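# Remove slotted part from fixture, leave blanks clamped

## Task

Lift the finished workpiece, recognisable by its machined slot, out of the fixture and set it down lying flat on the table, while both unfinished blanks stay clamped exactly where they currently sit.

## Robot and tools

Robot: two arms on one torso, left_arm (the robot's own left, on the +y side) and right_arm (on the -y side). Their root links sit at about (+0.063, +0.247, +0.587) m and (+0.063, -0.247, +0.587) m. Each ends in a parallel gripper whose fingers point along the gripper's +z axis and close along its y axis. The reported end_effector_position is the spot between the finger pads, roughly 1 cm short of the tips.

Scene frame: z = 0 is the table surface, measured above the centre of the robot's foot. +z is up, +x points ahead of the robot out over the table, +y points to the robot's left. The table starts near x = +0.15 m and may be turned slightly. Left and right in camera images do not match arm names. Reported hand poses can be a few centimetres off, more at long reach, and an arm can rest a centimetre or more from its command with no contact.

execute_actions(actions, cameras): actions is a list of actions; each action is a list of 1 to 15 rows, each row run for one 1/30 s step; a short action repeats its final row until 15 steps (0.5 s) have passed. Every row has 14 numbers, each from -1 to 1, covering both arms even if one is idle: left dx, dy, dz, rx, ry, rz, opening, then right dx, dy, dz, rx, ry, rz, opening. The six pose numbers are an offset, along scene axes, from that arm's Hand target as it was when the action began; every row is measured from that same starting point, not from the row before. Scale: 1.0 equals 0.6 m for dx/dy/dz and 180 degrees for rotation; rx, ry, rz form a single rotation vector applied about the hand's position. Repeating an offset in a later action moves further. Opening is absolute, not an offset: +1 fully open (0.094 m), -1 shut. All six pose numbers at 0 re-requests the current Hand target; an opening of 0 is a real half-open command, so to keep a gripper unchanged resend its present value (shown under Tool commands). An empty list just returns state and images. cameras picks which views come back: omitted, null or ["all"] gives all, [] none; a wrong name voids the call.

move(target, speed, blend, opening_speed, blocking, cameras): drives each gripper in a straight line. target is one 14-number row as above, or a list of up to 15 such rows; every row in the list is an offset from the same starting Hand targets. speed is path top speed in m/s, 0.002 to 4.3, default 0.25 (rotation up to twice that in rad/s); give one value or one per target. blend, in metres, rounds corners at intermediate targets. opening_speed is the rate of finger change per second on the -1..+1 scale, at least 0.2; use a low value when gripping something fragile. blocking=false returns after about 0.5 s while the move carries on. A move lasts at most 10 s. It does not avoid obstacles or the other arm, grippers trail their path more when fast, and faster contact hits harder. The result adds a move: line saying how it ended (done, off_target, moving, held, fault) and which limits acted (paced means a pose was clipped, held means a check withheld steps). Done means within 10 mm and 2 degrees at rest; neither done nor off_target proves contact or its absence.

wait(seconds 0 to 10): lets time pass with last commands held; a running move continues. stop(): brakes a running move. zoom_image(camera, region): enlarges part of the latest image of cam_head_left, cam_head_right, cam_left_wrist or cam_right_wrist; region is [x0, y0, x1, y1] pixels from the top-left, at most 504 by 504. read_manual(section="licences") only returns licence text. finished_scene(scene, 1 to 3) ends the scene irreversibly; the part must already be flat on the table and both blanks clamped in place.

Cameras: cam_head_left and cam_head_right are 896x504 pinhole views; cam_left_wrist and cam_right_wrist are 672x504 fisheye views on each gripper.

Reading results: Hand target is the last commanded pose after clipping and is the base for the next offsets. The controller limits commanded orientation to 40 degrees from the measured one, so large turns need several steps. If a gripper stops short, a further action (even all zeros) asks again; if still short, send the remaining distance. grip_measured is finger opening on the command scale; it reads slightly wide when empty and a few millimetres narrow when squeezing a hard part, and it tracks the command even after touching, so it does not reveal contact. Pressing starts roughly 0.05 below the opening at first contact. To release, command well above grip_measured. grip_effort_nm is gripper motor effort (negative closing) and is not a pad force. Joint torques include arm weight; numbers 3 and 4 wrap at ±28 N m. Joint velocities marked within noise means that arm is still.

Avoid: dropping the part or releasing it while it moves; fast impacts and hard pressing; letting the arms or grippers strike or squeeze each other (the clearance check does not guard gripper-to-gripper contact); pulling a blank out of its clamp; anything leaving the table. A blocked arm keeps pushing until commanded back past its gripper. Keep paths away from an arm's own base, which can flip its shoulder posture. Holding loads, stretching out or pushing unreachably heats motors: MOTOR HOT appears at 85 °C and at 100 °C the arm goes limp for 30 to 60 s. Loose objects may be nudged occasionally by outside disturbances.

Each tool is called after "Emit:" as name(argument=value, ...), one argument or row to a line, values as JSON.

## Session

Emit:
execute_actions(
  actions=[],
  cameras=["cam_head_left", "cam_head_right"],
)

Scene clock: 0.00 s.
left_arm: end_effector_position=(+0.4264, +0.0841, +0.1498) grip_measured=+1.000 grip_effort_nm=n/a end_effector_quat_wxyz=(+0.022, +0.648, +0.756, -0.087) | right_arm: end_effector_position=(+0.3555, -0.3688, +0.2705) grip_measured=+1.000 grip_effort_nm=n/a end_effector_quat_wxyz=(+0.113, -0.580, +0.807, +0.008)
Joint positions: left_arm=[-2.272 1.255 0.734 0.314 -0.56 1.592 0.094] | right_arm=[1.209 0.552 0.268 0.37 -0.55 -1.505 0.094]
Joint velocities: within noise
Joint torques (N m): no reading
Motor temperatures (°C): left_arm=[28 26 27 25 25 25 24] | right_arm=[30 28 31 25 27 27 24]
Heat: left arm: hottest waist 28 °C; right arm: hottest elbow 31 °C.
Hand target: left_arm +0.4247, +0.0832, +0.1525; +0.025, +0.650, +0.755, -0.089 | right_arm +0.3542, -0.3678, +0.2706; +0.115, -0.579, +0.808, +0.009
Tool commands: left_gripper/opening=+1.0 right_gripper/opening=+1.0
Images, in order (width x height): cam_head_left 896x504, cam_head_right 896x504.

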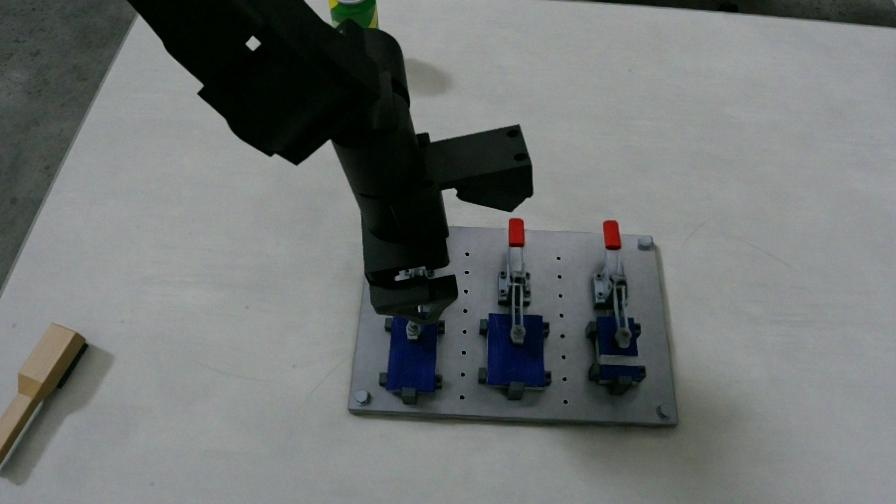

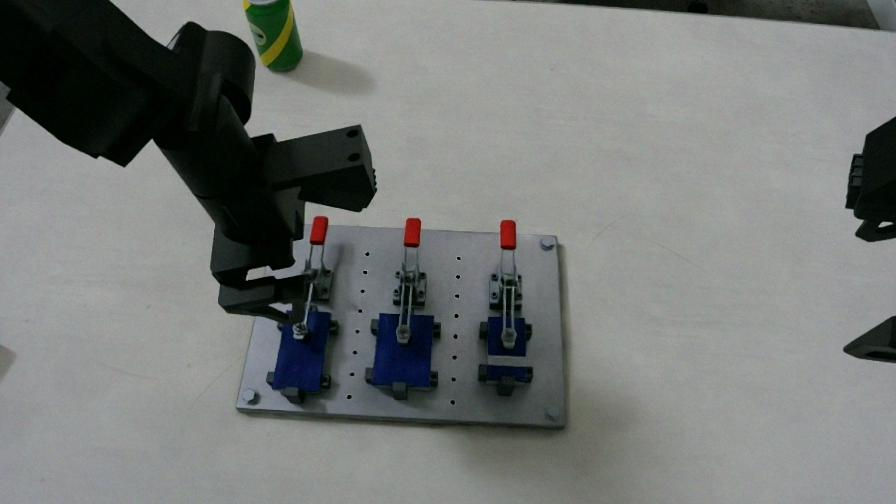

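Emit:
move(
  target=[0.042, 0.361, 0.112, 0, 0, 0, 0.5, 0.3015, 0.368, -0.266, -0.0718, 0.1771, -0.4052, 0.0],
  speed=0.3,
  cameras=["cam_head_left", "cam_right_wrist"],
)

Emit:
zoom_image(
  camera="cam_right_wrist",
  region=[240, 100, 440, 350],
)

Emit:
zoom_image(
  camera="cam_head_left",
  region=[540, 200, 700, 440],
)

Scene clock: 30.43 s.
left_arm: end_effector_position=(+0.4430, +0.2940, +0.2139) grip_measured=+0.503 grip_effort_nm=-0.159 end_effector_quat_wxyz=(+0.020, +0.644, +0.758, -0.096) | right_arm: end_effector_position=(+0.5400, -0.1566, +0.1126) grip_measured=+0.002 grip_effort_nm=-0.090 end_effector_quat_wxyz=(+0.165, -0.022, -0.986, +0.001)
Joint positions: left_arm=[-1.762 0.697 0.639 -0.133 -0.051 1.682 0.071] | right_arm=[2.197 1.251 1.221 -0.446 0.666 0.032 0.047]
Joint velocities: within noise
Joint torques (N m): left_arm=[0.26 -14.39 0.96 -0.35 0.18 0.1] | right_arm=[8.41 -8.64 0.18 -0.54 -0.1 0.18]
Motor temperatures (°C): left_arm=[28 27 27 25 25 25 24] | right_arm=[30 28 31 25 27 27 24]
Heat: left arm: hottest waist 28 °C; right arm: hottest elbow 31 °C.
Hand target: left_arm +0.4500, +0.2997, +0.2197; +0.025, +0.650, +0.754, -0.089 | right_arm +0.5351, -0.1470, +0.1110; -0.174, +0.022, +0.985, +0.004
Off the commanded pose: left_arm 0.011 m, 1 deg | right_arm 0.011 m, 1 deg.
move: off_target (left_arm, right_arm)
Images, in order (width x height): cam_head_left 896x504, cam_right_wrist 672x504.

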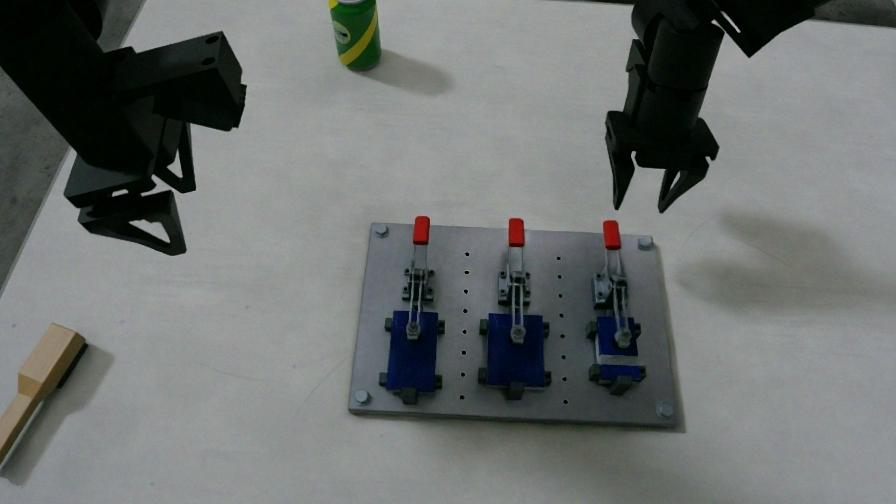

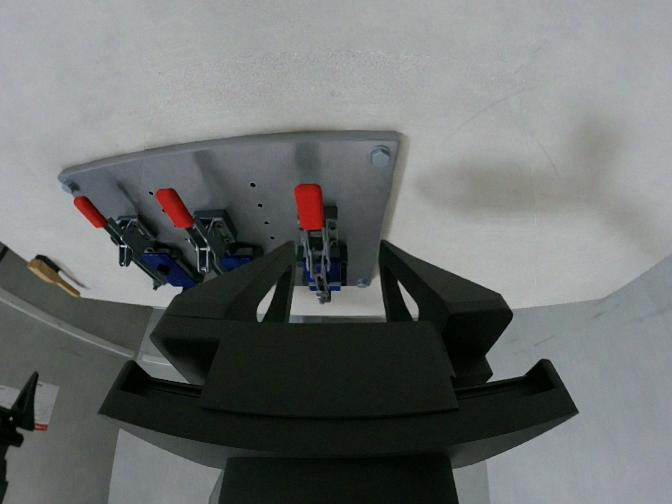

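Scaled by 2.016 from the camera's 672x504 image, which has a finer 960x720 frame.

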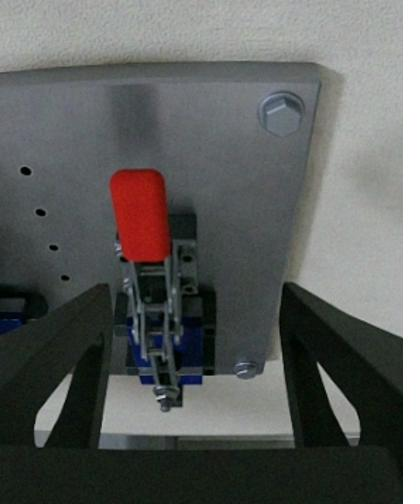

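Scaled by 2.100 from the camera's 896x504 image, which has a finer 1280x720 frame.

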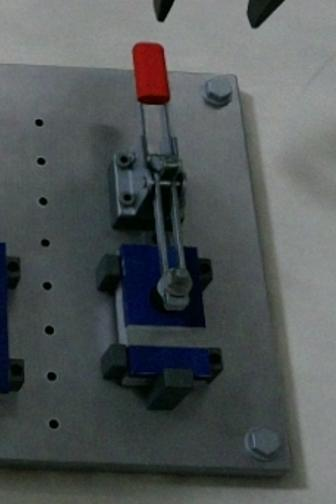

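Emit:
move(
  target=[
    [0,0,0,0,0,0,0.5, -0.009, 0.004, -0.105, 0, 0, 0, 0.0],
    [0,0,0,0,0,0,0.5, -0.009, 0.004, -0.105, 0, 0, 0, -0.8],
  ],
  speed=0.12,
  cameras=["cam_right_wrist"],
)

Emit:
zoom_image(
  camera="cam_right_wrist",
  region=[240, 150, 440, 350],
)

Scene clock: 55.43 s.
left_arm: end_effector_position=(+0.4429, +0.2941, +0.2138) grip_measured=+0.503 grip_effort_nm=-0.149 end_effector_quat_wxyz=(+0.020, +0.644, +0.758, -0.095) | right_arm: end_effector_position=(+0.5333, -0.1376, +0.0561) grip_measured=-0.668 grip_effort_nm=-1.028 end_effector_quat_wxyz=(+0.171, -0.022, -0.985, -0.016)
Joint positions: left_arm=[-1.761 0.697 0.639 -0.133 -0.051 1.682 0.071] | right_arm=[2.146 1.392 1.321 -0.405 0.588 0.008 0.016]
Joint velocities: within noise
Joint torques (N m): left_arm=[0.32 -14.39 0.98 -0.34 0.17 0.09] | right_arm=[6.77 -9.29 -0.16 0.28 0.22 -0.07]
Motor temperatures (°C): left_arm=[28 28 27 25 25 25 24] | right_arm=[30 29 30 25 27 27 24]
Heat: left arm: hottest waist 28 °C; right arm: hottest waist 30 °C.
Hand target: left_arm +0.4500, +0.2998, +0.2197; +0.025, +0.650, +0.754, -0.089 | right_arm +0.5299, -0.1446, +0.0481; -0.174, +0.022, +0.985, +0.004
Off the commanded pose: left_arm 0.011 m, 1 deg | right_arm 0.011 m, 1 deg.
move: off_target (left_arm, right_arm)
Images, in order (width x height): cam_right_wrist 672x504.

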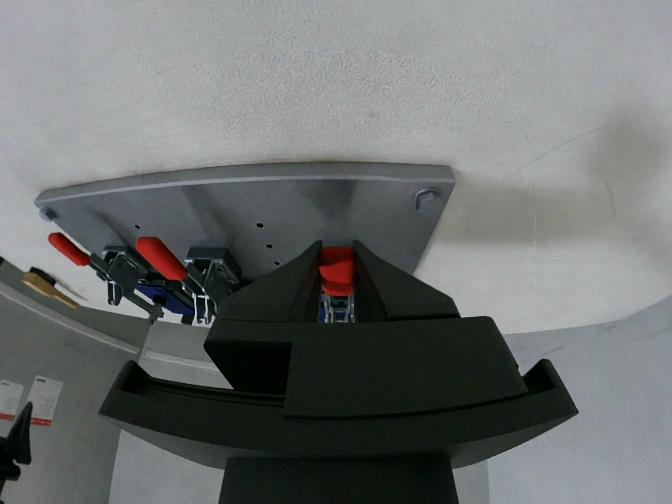

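Scaled by 2.520 from the camera's 672x504 image, which has a finer 960x720 frame.

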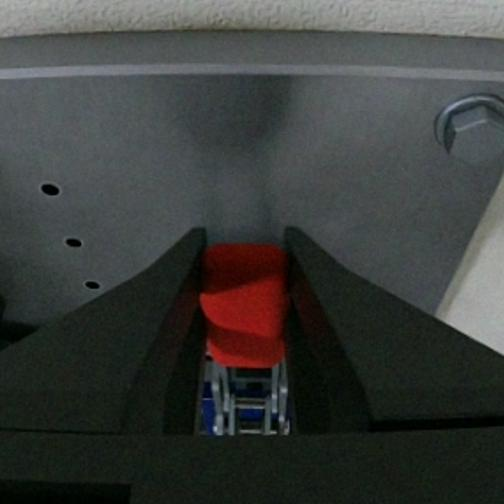

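Emit:
move(
  target=[
    [0,0,0,0,0,0,0.5, -0.0135, 0, 0.065, 0, -0.083, 0, -0.8],
    [0,0,0,0,0,0,0.5, -0.052, 0.001, 0.073, 0, -0.167, 0, -0.8],
    [0,0,0,0,0,0,0.5, -0.083, 0.003, 0.085, 0, -0.222, 0, -0.8],
    [0,0,0,0,0,0,0.5, -0.105, 0.004, 0.103, 0, -0.222, 0, -0.8],
  ],
  speed=0.1,
  cameras=["cam_head_left"],
)

Emit:
zoom_image(
  camera="cam_head_left",
  region=[540, 200, 700, 440],
)

Scene clock: 66.07 s.
left_arm: end_effector_position=(+0.4429, +0.2941, +0.2138) grip_measured=+0.503 grip_effort_nm=-0.154 end_effector_quat_wxyz=(+0.020, +0.644, +0.758, -0.095) | right_arm: end_effector_position=(+0.5086, -0.1350, +0.0903) grip_measured=-0.668 grip_effort_nm=-1.033 end_effector_quat_wxyz=(+0.195, +0.018, +0.981, +0.014)
Joint positions: left_arm=[-1.761 0.697 0.639 -0.133 -0.051 1.682 0.071] | right_arm=[2.119 1.435 0.799 0.979 0.387 -0.416 0.016]
Joint velocities: within noise
Joint torques (N m): left_arm=[0.26 -14.39 0.96 -0.32 0.17 0.08] | right_arm=[6.77 -8.64 -12.4 2.54 0.43 0.18]
Motor temperatures (°C): left_arm=[28 28 27 25 25 25 24] | right_arm=[30 29 31 25 27 27 25]
Heat: left arm: hottest waist 28 °C; right arm: hottest elbow 31 °C.
Hand target: left_arm +0.4500, +0.2998, +0.2197; +0.025, +0.650, +0.754, -0.089 | right_arm +0.4667, -0.1422, +0.1098; +0.173, +0.019, +0.985, +0.011
Off the commanded pose: left_arm 0.011 m, 1 deg | right_arm 0.047 m, 3 deg.
move: off_target (left_arm, right_arm)
Images, in order (width x height): cam_head_left 896x504.

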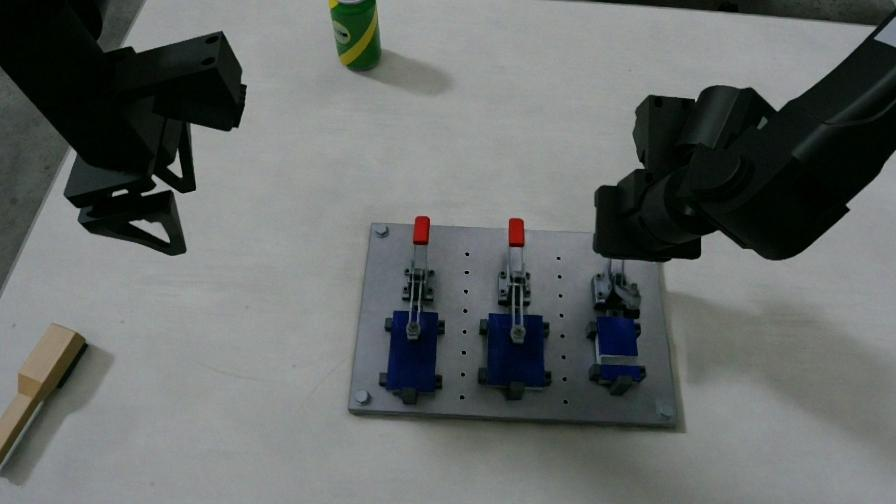

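Scaled by 2.100 from the camera's 896x504 image, which has a finer 1280x720 frame.

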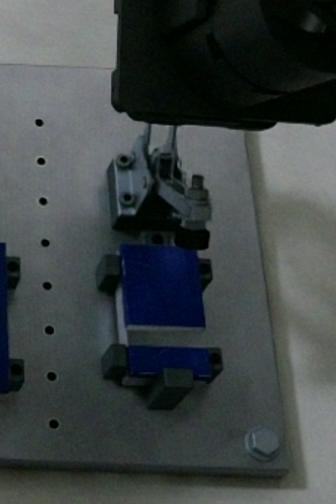

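Emit:
move(
  target=[
    [0,0,0,0,0,0,0.5, 0.063, 0.005, -0.046, 0, 0, 0, -0.8],
    [0,0,0,0,0,0,0.5, 0.063, 0.005, -0.046, 0, 0, 0, 0.4],
    [0,0,0,0,0,0,0.5, 0.0, 0.0, 0.135, 0, 0, 0, 0.4],
    [0,0,0,0,0,0,0.5, -0.1045, -0.005, -0.001, 0, 0, 0, 0.4],
  ],
  speed=0.2,
  blend=[0,0,0.02,0],
  cameras=["cam_right_wrist", "cam_head_left"],
)

Emit:
zoom_image(
  camera="cam_right_wrist",
  region=[240, 120, 440, 320],
)

Scene clock: 80.93 s.
left_arm: end_effector_position=(+0.4429, +0.2941, +0.2138) grip_measured=+0.503 grip_effort_nm=-0.159 end_effector_quat_wxyz=(+0.020, +0.644, +0.758, -0.095) | right_arm: end_effector_position=(+0.3991, -0.1389, +0.1141) grip_measured=+0.398 grip_effort_nm=0.090 end_effector_quat_wxyz=(+0.163, +0.006, +0.986, +0.017)
Joint positions: left_arm=[-1.761 0.697 0.639 -0.133 -0.051 1.682 0.071] | right_arm=[2.084 1.531 0.585 1.217 0.372 -0.402 0.066]
Joint velocities: within noise
Joint torques (N m): left_arm=[0.26 -14.39 0.96 -0.34 0.17 0.08] | right_arm=[4.95 -5.25 -5.07 1.58 -0.28 0.17]
Motor temperatures (°C): left_arm=[28 28 27 25 25 25 24] | right_arm=[30 29 32 25 27 27 25]
Heat: left arm: hottest waist 28 °C; right arm: hottest elbow 32 °C.
Hand target: left_arm +0.4500, +0.2998, +0.2197; +0.025, +0.650, +0.754, -0.089 | right_arm +0.4042, -0.1451, +0.1093; +0.173, +0.019, +0.985, +0.011
Off the commanded pose: left_arm 0.011 m, 1 deg | right_arm 0.009 m, 2 deg.
move: off_target (left_arm)
Images, in order (width x height): cam_head_left 896x504, cam_right_wrist 672x504.

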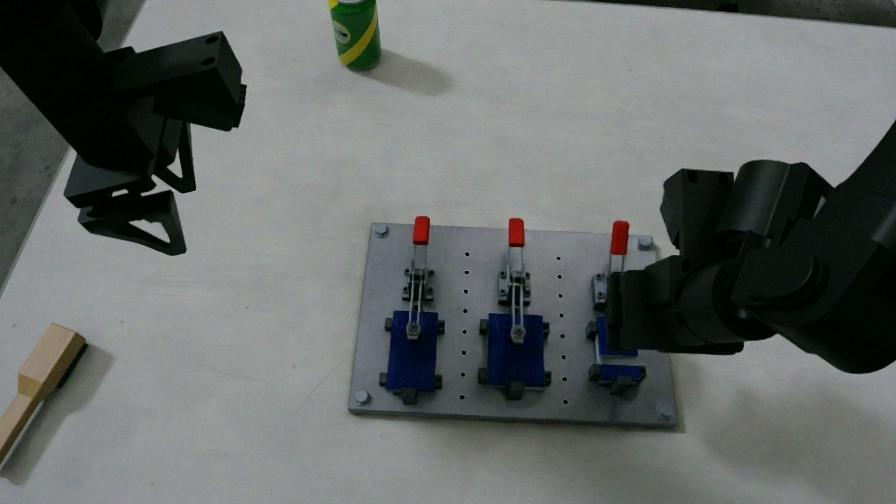

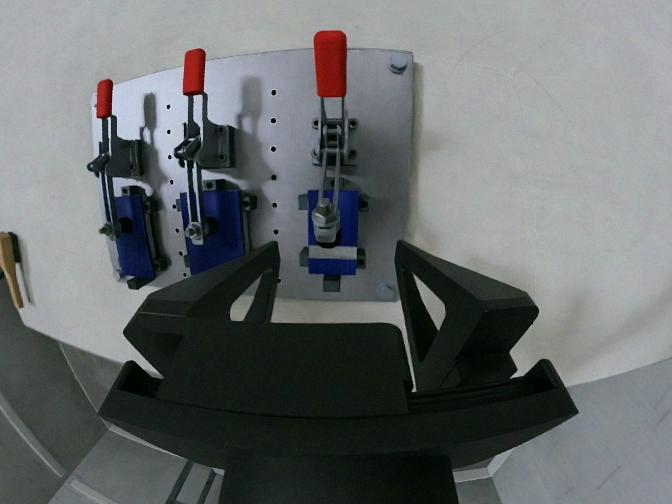

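Scaled by 2.520 from the camera's 672x504 image, which has a finer 960x720 frame.

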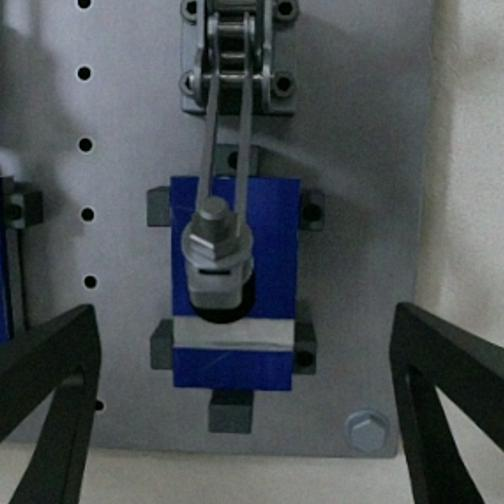

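Emit:
move(
  target=[
    [0,0,0,0,0,0,0.5, 0.02, 0.0, 0.10, 0, 0.03, 0, 0.4],
    [0,0,0,0,0,0,0.5, 0.168, 0.002, 0.10, 0, 0.111, 0, 0.4],
    [0,0,0,0,0,0,0.5, 0.165, 0.002, -0.059, 0, 0.111, 0, 0.4],
    [0,0,0,0,0,0,0.5, 0.165, 0.002, -0.059, 0, 0.111, 0, -0.8],
  ],
  speed=0.2,
  blend=[0.02,0.02,0,0],
  cameras=["cam_right_wrist"],
)

Emit:
zoom_image(
  camera="cam_right_wrist",
  region=[240, 150, 440, 350],
)

Scene clock: 109.37 s.
left_arm: end_effector_position=(+0.4429, +0.2941, +0.2138) grip_measured=+0.503 grip_effort_nm=-0.159 end_effector_quat_wxyz=(+0.020, +0.644, +0.758, -0.095) | right_arm: end_effector_position=(+0.5035, -0.1358, +0.0800) grip_measured=-0.668 grip_effort_nm=-1.033 end_effector_quat_wxyz=(-0.002, -0.008, -1.000, -0.020)
Joint positions: left_arm=[-1.761 0.697 0.639 -0.133 -0.051 1.682 0.071] | right_arm=[2.146 1.317 0.949 0.298 0.534 -0.247 0.016]
Joint velocities: within noise
Joint torques (N m): left_arm=[0.32 -14.39 0.96 -0.34 0.17 0.08] | right_arm=[5.83 -7.94 -1.85 0.44 0.21 0.22]
Motor temperatures (°C): left_arm=[28 29 27 25 25 25 24] | right_arm=[30 29 32 25 27 27 24]
Heat: left arm: hottest shoulder 29 °C; right arm: hottest elbow 32 °C.
Hand target: left_arm +0.4500, +0.2998, +0.2197; +0.025, +0.650, +0.754, -0.089 | right_arm +0.5030, -0.1439, +0.0738; +0.000, +0.021, +1.000, +0.008
Off the commanded pose: left_arm 0.011 m, 1 deg | right_arm 0.010 m, 2 deg.
move: off_target (left_arm)
Images, in order (width x height): cam_right_wrist 672x504.

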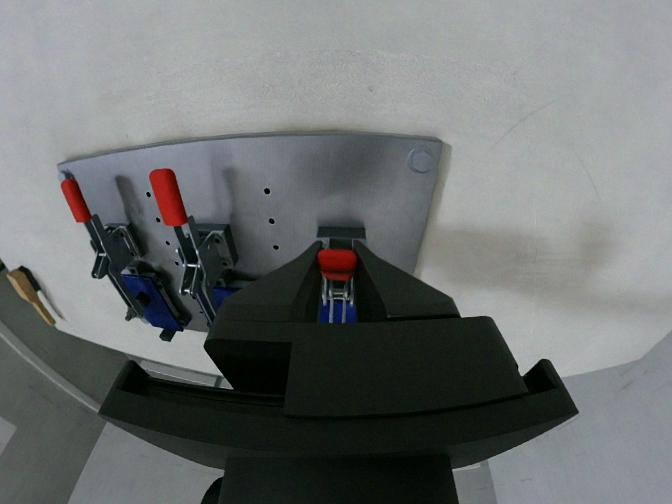

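Scaled by 2.520 from the camera's 672x504 image, which has a finer 960x720 frame.

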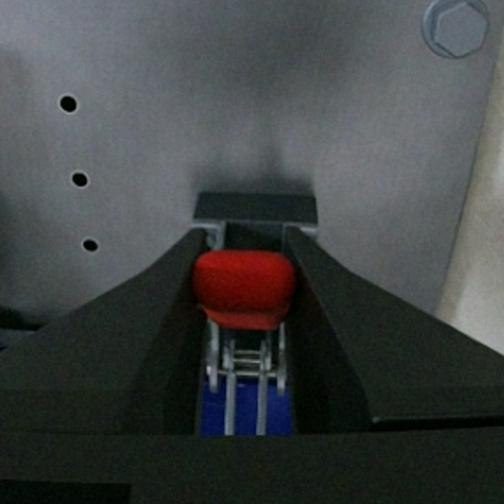

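Emit:
move(
  target=[
    [0,0,0,0,0,0,0.5, -0.033, 0.001, 0.028, 0, -0.044, 0, -0.8],
    [0,0,0,0,0,0,0.5, -0.075, 0.003, 0.053, 0, -0.111, 0, -0.8],
    [0,0,0,0,0,0,0.5, -0.088, 0.004, 0.062, 0, -0.117, 0, -0.8],
  ],
  speed=0.1,
  cameras=["cam_head_left", "cam_right_wrist"],
)

Emit:
zoom_image(
  camera="cam_head_left",
  region=[540, 200, 700, 440],
)

Scene clock: 119.10 s.
left_arm: end_effector_position=(+0.4429, +0.2941, +0.2138) grip_measured=+0.503 grip_effort_nm=-0.154 end_effector_quat_wxyz=(+0.020, +0.644, +0.758, -0.095) | right_arm: end_effector_position=(+0.4886, -0.1343, +0.0871) grip_measured=-0.668 grip_effort_nm=-1.028 end_effector_quat_wxyz=(+0.198, +0.011, +0.980, +0.009)
Joint positions: left_arm=[-1.761 0.697 0.639 -0.133 -0.051 1.682 0.071] | right_arm=[2.106 1.477 0.773 1.053 0.378 -0.431 0.016]
Joint velocities: within noise
Joint torques (N m): left_arm=[0.32 -14.33 0.98 -0.34 0.17 0.08] | right_arm=[6.95 -8.41 -13.2 2.89 0.14 0.3]
Motor temperatures (°C): left_arm=[28 29 27 25 25 25 24] | right_arm=[30 29 32 25 27 27 25]
Heat: left arm: hottest shoulder 29 °C; right arm: hottest elbow 32 °C.
Hand target: left_arm +0.4500, +0.2998, +0.2197; +0.025, +0.650, +0.754, -0.089 | right_arm +0.4503, -0.1414, +0.1111; +0.182, +0.019, +0.983, +0.012
Off the commanded pose: left_arm 0.011 m, 1 deg | right_arm 0.046 m, 2 deg.
move: off_target (left_arm, right_arm)
Images, in order (width x height): cam_head_left 896x504, cam_right_wrist 672x504.

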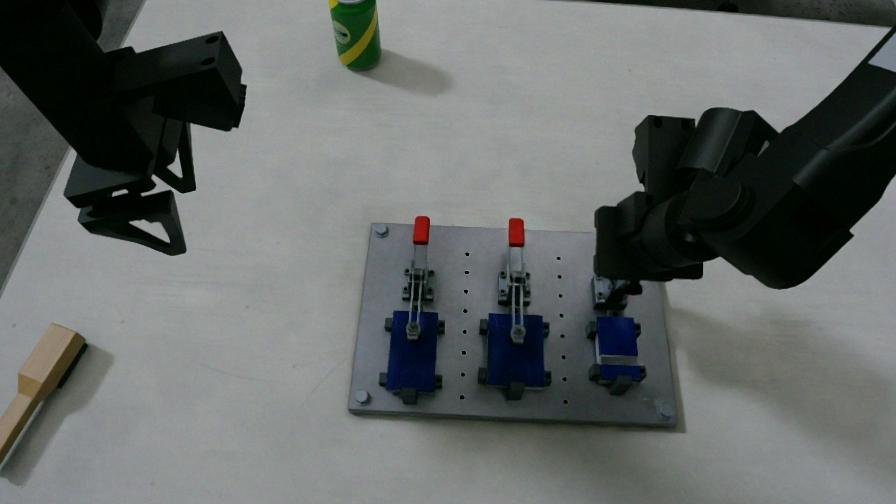

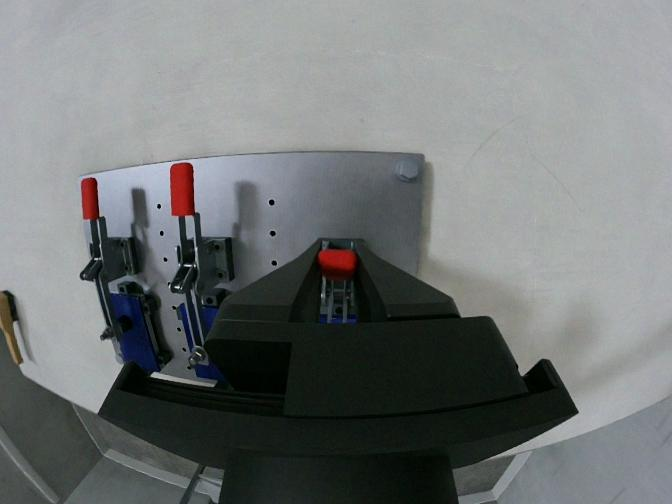

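Scaled by 2.100 from the camera's 896x504 image, which has a finer 1280x720 frame.

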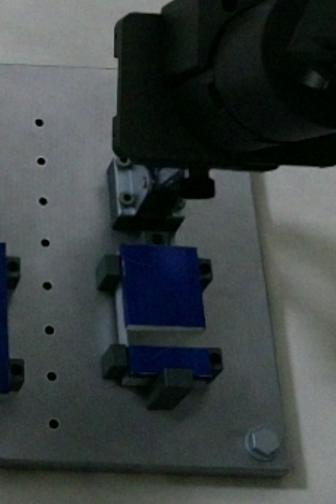

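Emit:
move(
  target=[
    [0,0,0,0,0,0,0.5, 0.03, 0.0, -0.025, 0, 0, 0, -0.8],
    [0,0,0,0,0,0,0.5, 0.03, 0.0, -0.025, 0, 0, 0, 0.4],
    [0,0,0,0,0,0,0.5, 0.01, 0.0, 0.12, 0, 0, 0, 0.4],
    [0,0,0,0,0,0,0.5, -0.077, -0.006, -0.003, 0, 0.003, 0, 0.4],
  ],
  speed=0.2,
  blend=[0,0,0.02,0],
  cameras=["cam_right_wrist", "cam_head_left"],
)

Emit:
zoom_image(
  camera="cam_right_wrist",
  region=[240, 120, 440, 320],
)

Scene clock: 139.67 s.
left_arm: end_effector_position=(+0.4429, +0.2941, +0.2138) grip_measured=+0.503 grip_effort_nm=-0.159 end_effector_quat_wxyz=(+0.020, +0.644, +0.758, -0.095) | right_arm: end_effector_position=(+0.3988, -0.1390, +0.1139) grip_measured=+0.398 grip_effort_nm=0.090 end_effector_quat_wxyz=(+0.167, +0.006, +0.986, +0.017)
Joint positions: left_arm=[-1.761 0.697 0.639 -0.133 -0.051 1.682 0.071] | right_arm=[2.082 1.539 0.584 1.234 0.365 -0.403 0.066]
Joint velocities: within noise
Joint torques (N m): left_arm=[0.32 -14.33 0.96 -0.34 0.17 0.08] | right_arm=[5.01 -5.3 -5.12 1.63 -0.3 0.17]
Motor temperatures (°C): left_arm=[28 29 27 25 25 25 24] | right_arm=[30 29 35 25 27 27 25]
Heat: left arm: hottest shoulder 29 °C; right arm: hottest elbow 35 °C.
Hand target: left_arm +0.4500, +0.2998, +0.2197; +0.025, +0.650, +0.754, -0.089 | right_arm +0.4041, -0.1451, +0.1093; +0.178, +0.019, +0.984, +0.011
Off the commanded pose: left_arm 0.011 m, 1 deg | right_arm 0.009 m, 2 deg.
move: off_target (left_arm); target 2's new opening was sent with right_arm's hand 0.023 m and 2 deg from that target
Images, in order (width x height): cam_head_left 896x504, cam_right_wrist 672x504.

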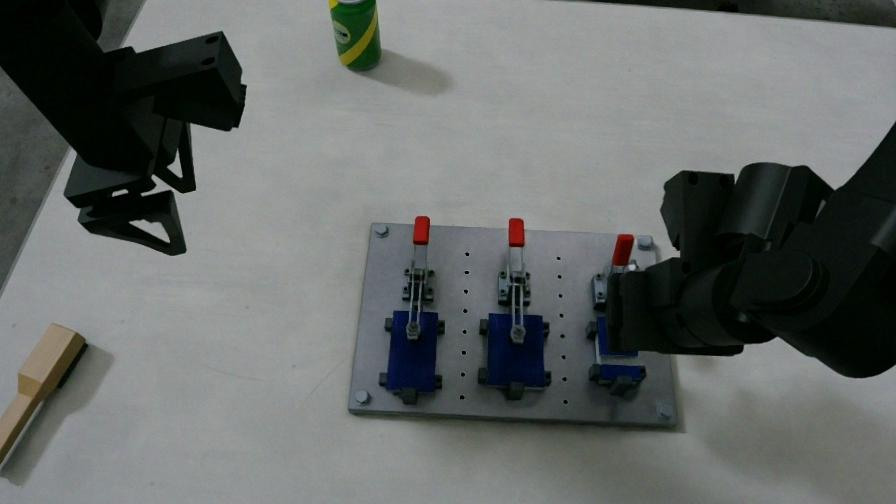

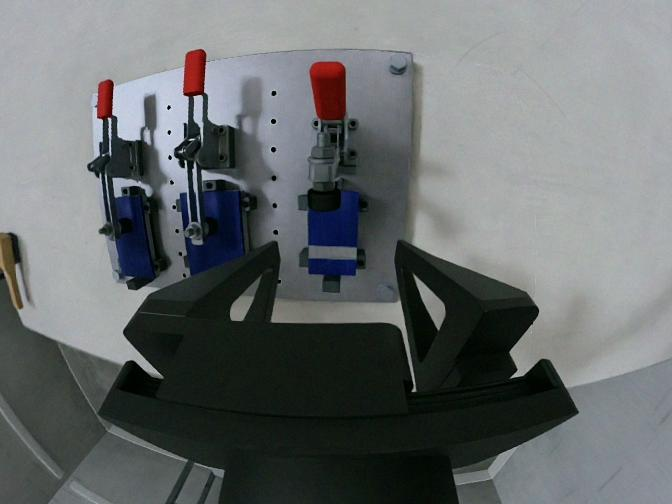

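Scaled by 2.520 from the camera's 672x504 image, which has a finer 960x720 frame.

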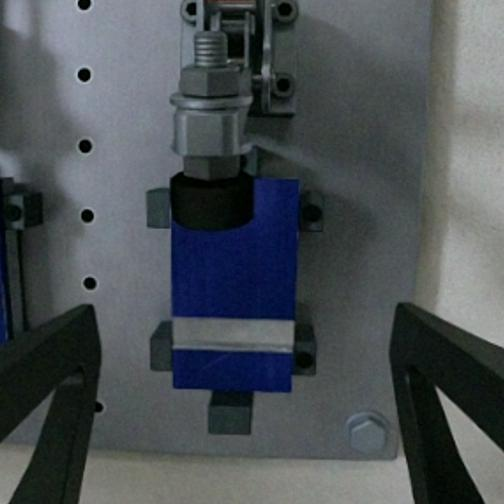

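Emit:
move(
  target=[0,0,0,0,0,0,0.5, -0.017, 0.007, -0.127, 0, 0, -0.006, 0.6],
  speed=0.15,
  cameras=["cam_right_wrist"],
)

Emit:
zoom_image(
  camera="cam_right_wrist",
  region=[240, 150, 440, 350],
)

Scene clock: 174.33 s.
left_arm: end_effector_position=(+0.4429, +0.2941, +0.2138) grip_measured=+0.503 grip_effort_nm=-0.159 end_effector_quat_wxyz=(+0.020, +0.644, +0.758, -0.095) | right_arm: end_effector_position=(+0.3946, -0.1355, +0.0398) grip_measured=+0.598 grip_effort_nm=0.090 end_effector_quat_wxyz=(+0.175, +0.019, +0.984, +0.012)
Joint positions: left_arm=[-1.761 0.697 0.639 -0.133 -0.051 1.682 0.071] | right_arm=[2.006 1.713 0.769 1.237 0.298 -0.364 0.075]
Joint velocities: within noise
Joint torques (N m): left_arm=[0.26 -14.45 0.96 -0.35 0.17 0.08] | right_arm=[5.54 -4.84 -5.2 1.16 -0.29 0.16]
Motor temperatures (°C): left_arm=[28 29 26 25 25 25 24] | right_arm=[30 28 33 25 27 27 24]
Heat: left arm: hottest shoulder 29 °C; right arm: hottest elbow 33 °C.
Hand target: left_arm +0.4500, +0.2998, +0.2197; +0.025, +0.650, +0.754, -0.089 | right_arm +0.3939, -0.1409, +0.0330; +0.178, +0.028, +0.984, +0.010
Off the commanded pose: left_arm 0.011 m, 1 deg | right_arm 0.009 m, 1 deg.
move: off_target (left_arm)
Images, in order (width x height): cam_right_wrist 672x504.

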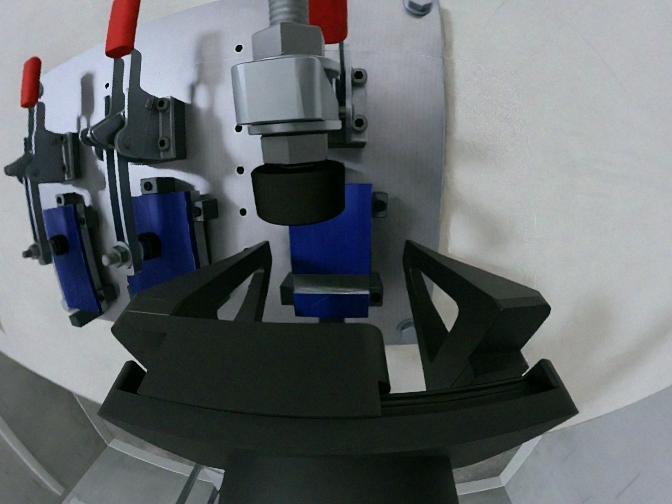

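Scaled by 2.520 from the camera's 672x504 image, which has a finer 960x720 frame.

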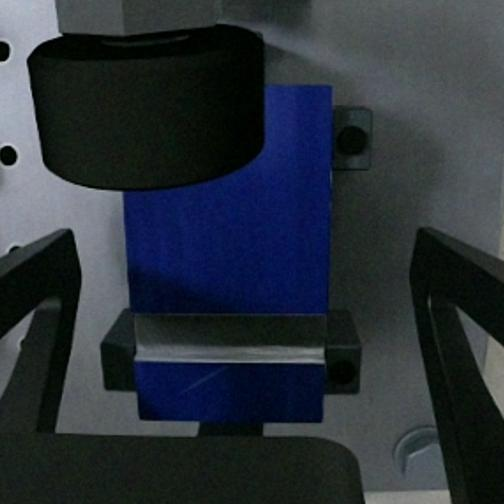

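Emit:
move(
  target=[
    [0,0,0,0,0,0,0.5, 0.006, 0.006, 0.005, 0, 0, 0, 0.6],
    [0,0,0,0,0,0,0.5, 0.006, 0.006, 0.005, 0, 0, 0, -0.3],
  ],
  speed=0.08,
  opening_speed=0.8,
  cameras=["cam_right_wrist"],
)

Emit:
zoom_image(
  camera="cam_right_wrist",
  region=[240, 150, 440, 350],
)

Scene clock: 190.73 s.
left_arm: end_effector_position=(+0.4429, +0.2941, +0.2138) grip_measured=+0.503 grip_effort_nm=-0.159 end_effector_quat_wxyz=(+0.020, +0.644, +0.758, -0.095) | right_arm: end_effector_position=(+0.3965, -0.1328, +0.0404) grip_measured=-0.174 grip_effort_nm=-1.028 end_effector_quat_wxyz=(+0.178, +0.020, +0.984, +0.018)
Joint positions: left_arm=[-1.761 0.697 0.639 -0.133 -0.051 1.682 0.071] | right_arm=[2.008 1.712 0.77 1.237 0.289 -0.362 0.039]
Joint velocities: within noise
Joint torques (N m): left_arm=[0.26 -14.39 0.96 -0.34 0.17 0.08] | right_arm=[6.36 -5.3 -5.37 0.92 0.19 0.16]
Motor temperatures (°C): left_arm=[28 29 26 25 25 25 24] | right_arm=[30 28 32 25 27 27 24]
Heat: left arm: hottest shoulder 29 °C; right arm: hottest elbow 32 °C.
Hand target: left_arm +0.4500, +0.2998, +0.2197; +0.025, +0.650, +0.754, -0.089 | right_arm +0.3974, -0.1373, +0.0361; +0.178, +0.028, +0.984, +0.010
Off the commanded pose: left_arm 0.011 m, 1 deg | right_arm 0.006 m, 1 deg.
move: off_target (left_arm)
Images, in order (width x height): cam_right_wrist 672x504.

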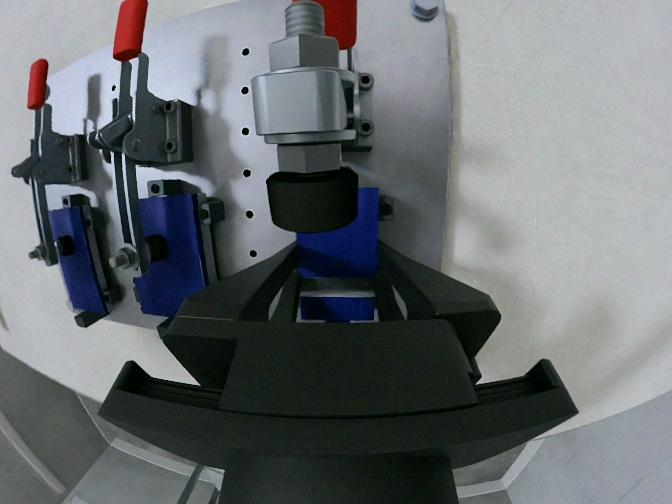

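Scaled by 2.520 from the camera's 672x504 image, which has a finer 960x720 frame.

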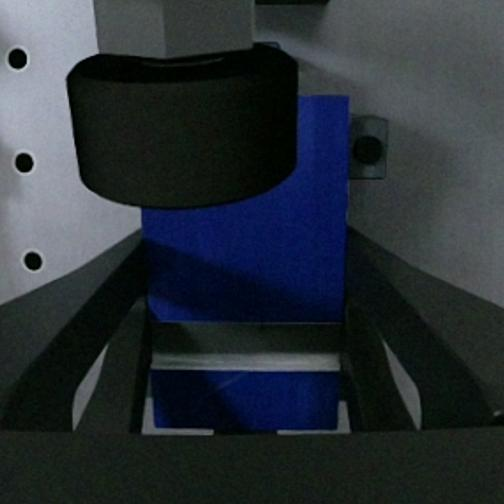

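Emit:
move(
  target=[
    [0,0,0,0,0,0,0.5, 0.0, 0.0, 0.07, 0, 0, 0, -0.3],
    [0,0,0,0,0,0,0.5, -0.092, 0.004, 0.072, 0, 0, 0, -0.3],
    [0,0,0,0,0,0,0.5, -0.08, 0.0, 0.2, 0, 0, 0, -0.3],
    [0,0,0,0,0,0,0.5, 0.0, -0.345, 0.2, 0, 0, 0, -0.3],
    [0,0,0,0,0,0,0.5, 0.0, -0.345, 0.012, 0, 0, 0, -0.3],
    [0,0,0,0,0,0,0.5, 0.0, -0.345, -0.036, 0, 0, 0, -0.3],
  ],
  speed=[0.1, 0.12, 0.25, 0.3, 0.2, 0.05],
  blend=[0, 0.01, 0.03, 0.03, 0, 0],
  cameras=["cam_right_wrist", "cam_head_left"],
)

Emit:
zoom_image(
  camera="cam_right_wrist",
  region=[240, 150, 440, 350],
)

Scene clock: 211.03 s.
left_arm: end_effector_position=(+0.4429, +0.2941, +0.2138) grip_measured=+0.503 grip_effort_nm=-0.159 end_effector_quat_wxyz=(+0.020, +0.644, +0.758, -0.095) | right_arm: end_effector_position=(+0.3990, -0.3456, +0.0220) grip_measured=-0.175 grip_effort_nm=-1.028 end_effector_quat_wxyz=(+0.179, +0.021, +0.984, +0.005)
Joint positions: left_arm=[-1.761 0.697 0.639 -0.133 -0.051 1.682 0.071] | right_arm=[1.54 1.52 0.763 1.053 -0.136 -0.23 0.039]
Joint velocities: within noise
Joint torques (N m): left_arm=[0.26 -14.33 0.96 -0.34 0.17 0.08] | right_arm=[0.26 -6.65 -4.21 0.88 -0.11 0.17]
Motor temperatures (°C): left_arm=[28 29 26 25 25 25 24] | right_arm=[30 28 32 24 27 27 25]
Heat: left arm: hottest shoulder 29 °C; right arm: hottest elbow 32 °C.
Hand target: left_arm +0.4500, +0.2998, +0.2197; +0.025, +0.650, +0.754, -0.089 | right_arm +0.3975, -0.3443, +0.0145; +0.178, +0.028, +0.984, +0.010
Off the commanded pose: left_arm 0.011 m, 1 deg | right_arm 0.008 m, 1 deg.
move: off_target (left_arm)
Images, in order (width x height): cam_head_left 896x504, cam_right_wrist 672x504.

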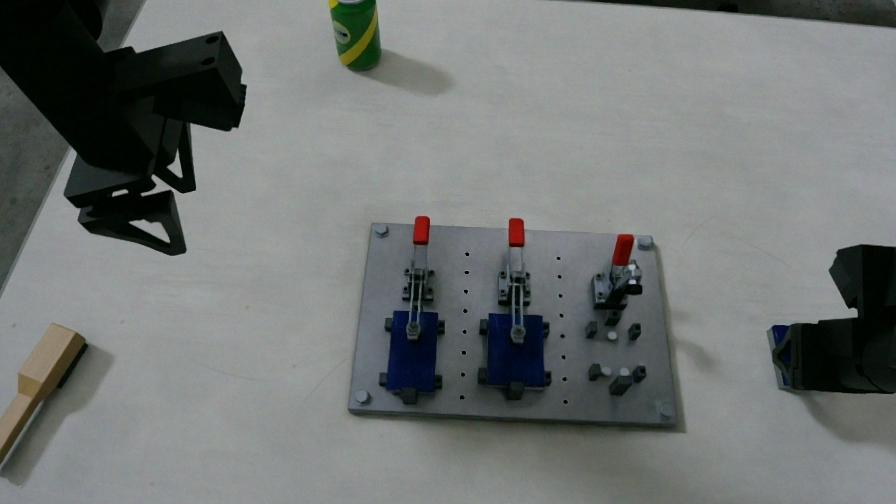

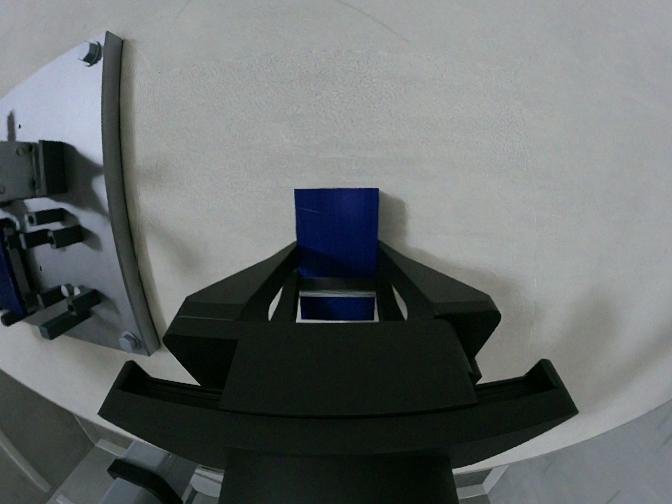

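Scaled by 2.520 from the camera's 672x504 image, which has a finer 960x720 frame.

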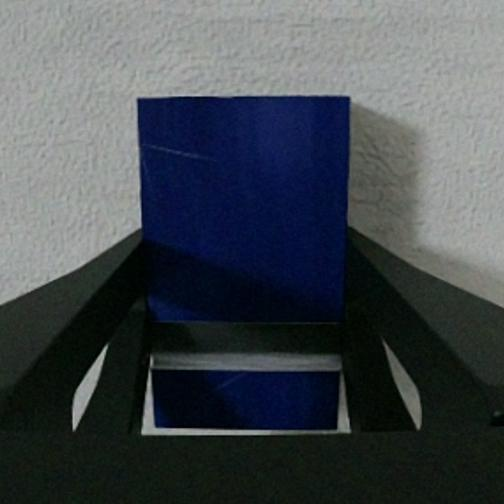

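Emit:
move(
  target=[0,0,0,0,0,0,0.5, 0, 0, -0.012, 0, 0, 0, -0.3],
  speed=0.03,
  cameras=[],
)

Scene clock: 216.60 s.
left_arm: end_effector_position=(+0.4429, +0.2941, +0.2138) grip_measured=+0.503 grip_effort_nm=-0.159 end_effector_quat_wxyz=(+0.020, +0.644, +0.758, -0.095) | right_arm: end_effector_position=(+0.3990, -0.3456, +0.0217) grip_measured=-0.175 grip_effort_nm=-1.028 end_effector_quat_wxyz=(+0.179, +0.021, +0.984, +0.005)
Joint positions: left_arm=[-1.761 0.697 0.639 -0.133 -0.051 1.682 0.071] | right_arm=[1.54 1.521 0.763 1.053 -0.136 -0.23 0.039]
Joint velocities: within noise
Joint torques (N m): left_arm=[0.32 -14.33 0.96 -0.34 0.17 0.09] | right_arm=[0.38 -5.42 -2.81 0.79 -0.1 0.17]
Motor temperatures (°C): left_arm=[27 29 26 25 25 25 24] | right_arm=[29 28 32 24 27 27 25]
Heat: left arm: hottest shoulder 29 °C; right arm: hottest elbow 32 °C.
Hand target: left_arm +0.4500, +0.2998, +0.2197; +0.025, +0.650, +0.754, -0.089 | right_arm +0.3973, -0.3442, +0.0073; +0.178, +0.028, +0.984, +0.010
Off the commanded pose: left_arm 0.011 m, 1 deg | right_arm 0.015 m, 1 deg.
move: off_target (left_arm, right_arm)
No camera images: "cameras" was empty.

Emit:
move(
  target=[
    [0,0,0,0,0,0,0.5, 0, 0, 0.011, 0, 0, 0, -0.3],
    [0,0,0,0,0,0,0.5, 0, 0, 0.011, 0, 0, 0, 0.25],
    [0,0,0,0,0,0,0.5, 0, 0, 0.17, 0, 0, 0, 0.25],
  ],
  speed=[0.04, 0.05, 0.15],
  opening_speed=1.0,
  cameras=["cam_right_wrist", "cam_head_left"],
)

Scene clock: 224.23 s.
left_arm: end_effector_position=(+0.4429, +0.2941, +0.2138) grip_measured=+0.503 grip_effort_nm=-0.154 end_effector_quat_wxyz=(+0.020, +0.644, +0.758, -0.095) | right_arm: end_effector_position=(+0.4145, -0.3471, +0.1018) grip_measured=+0.248 grip_effort_nm=0.090 end_effector_quat_wxyz=(+0.195, +0.020, +0.981, +0.003)
Joint positions: left_arm=[-1.761 0.697 0.639 -0.133 -0.051 1.682 0.071] | right_arm=[1.54 1.295 0.576 1.045 -0.141 -0.229 0.059]
Joint velocities: within noise
Joint torques (N m): left_arm=[0.26 -14.39 0.96 -0.34 0.17 0.08] | right_arm=[-0.32 -8.7 -8.43 0.85 -0.23 0.17]
Motor temperatures (°C): left_arm=[27 29 26 25 25 25 24] | right_arm=[29 28 32 24 27 27 25]
Heat: left arm: hottest shoulder 29 °C; right arm: hottest elbow 32 °C.
Hand target: left_arm +0.4500, +0.2998, +0.2197; +0.025, +0.650, +0.754, -0.089 | right_arm +0.3974, -0.3442, +0.1093; +0.178, +0.028, +0.984, +0.010
Off the commanded pose: left_arm 0.011 m, 1 deg | right_arm 0.019 m, 2 deg.
move: off_target (left_arm, right_arm)
Images, in order (width x height): cam_head_left 896x504, cam_right_wrist 672x504.

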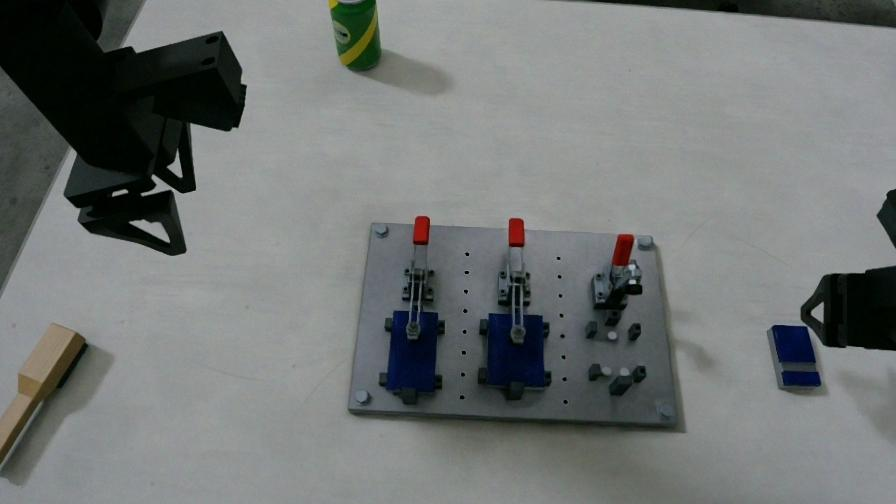

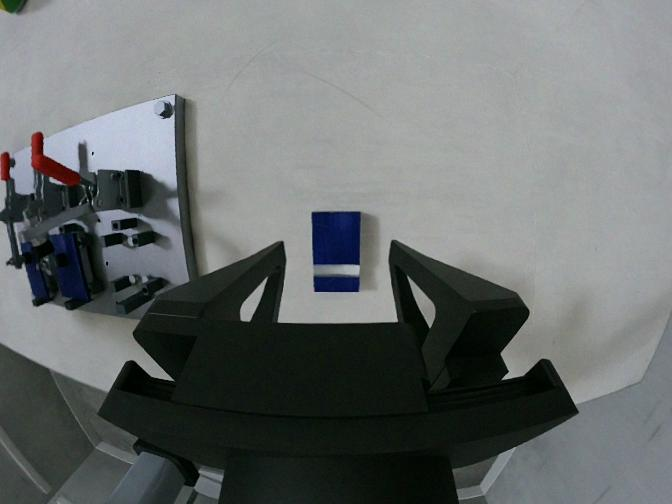

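The part is lying flat on the table and both blanks are still clamped.

Emit:
finished_scene(
  scene=2,
)

The scene is finished: the task was done.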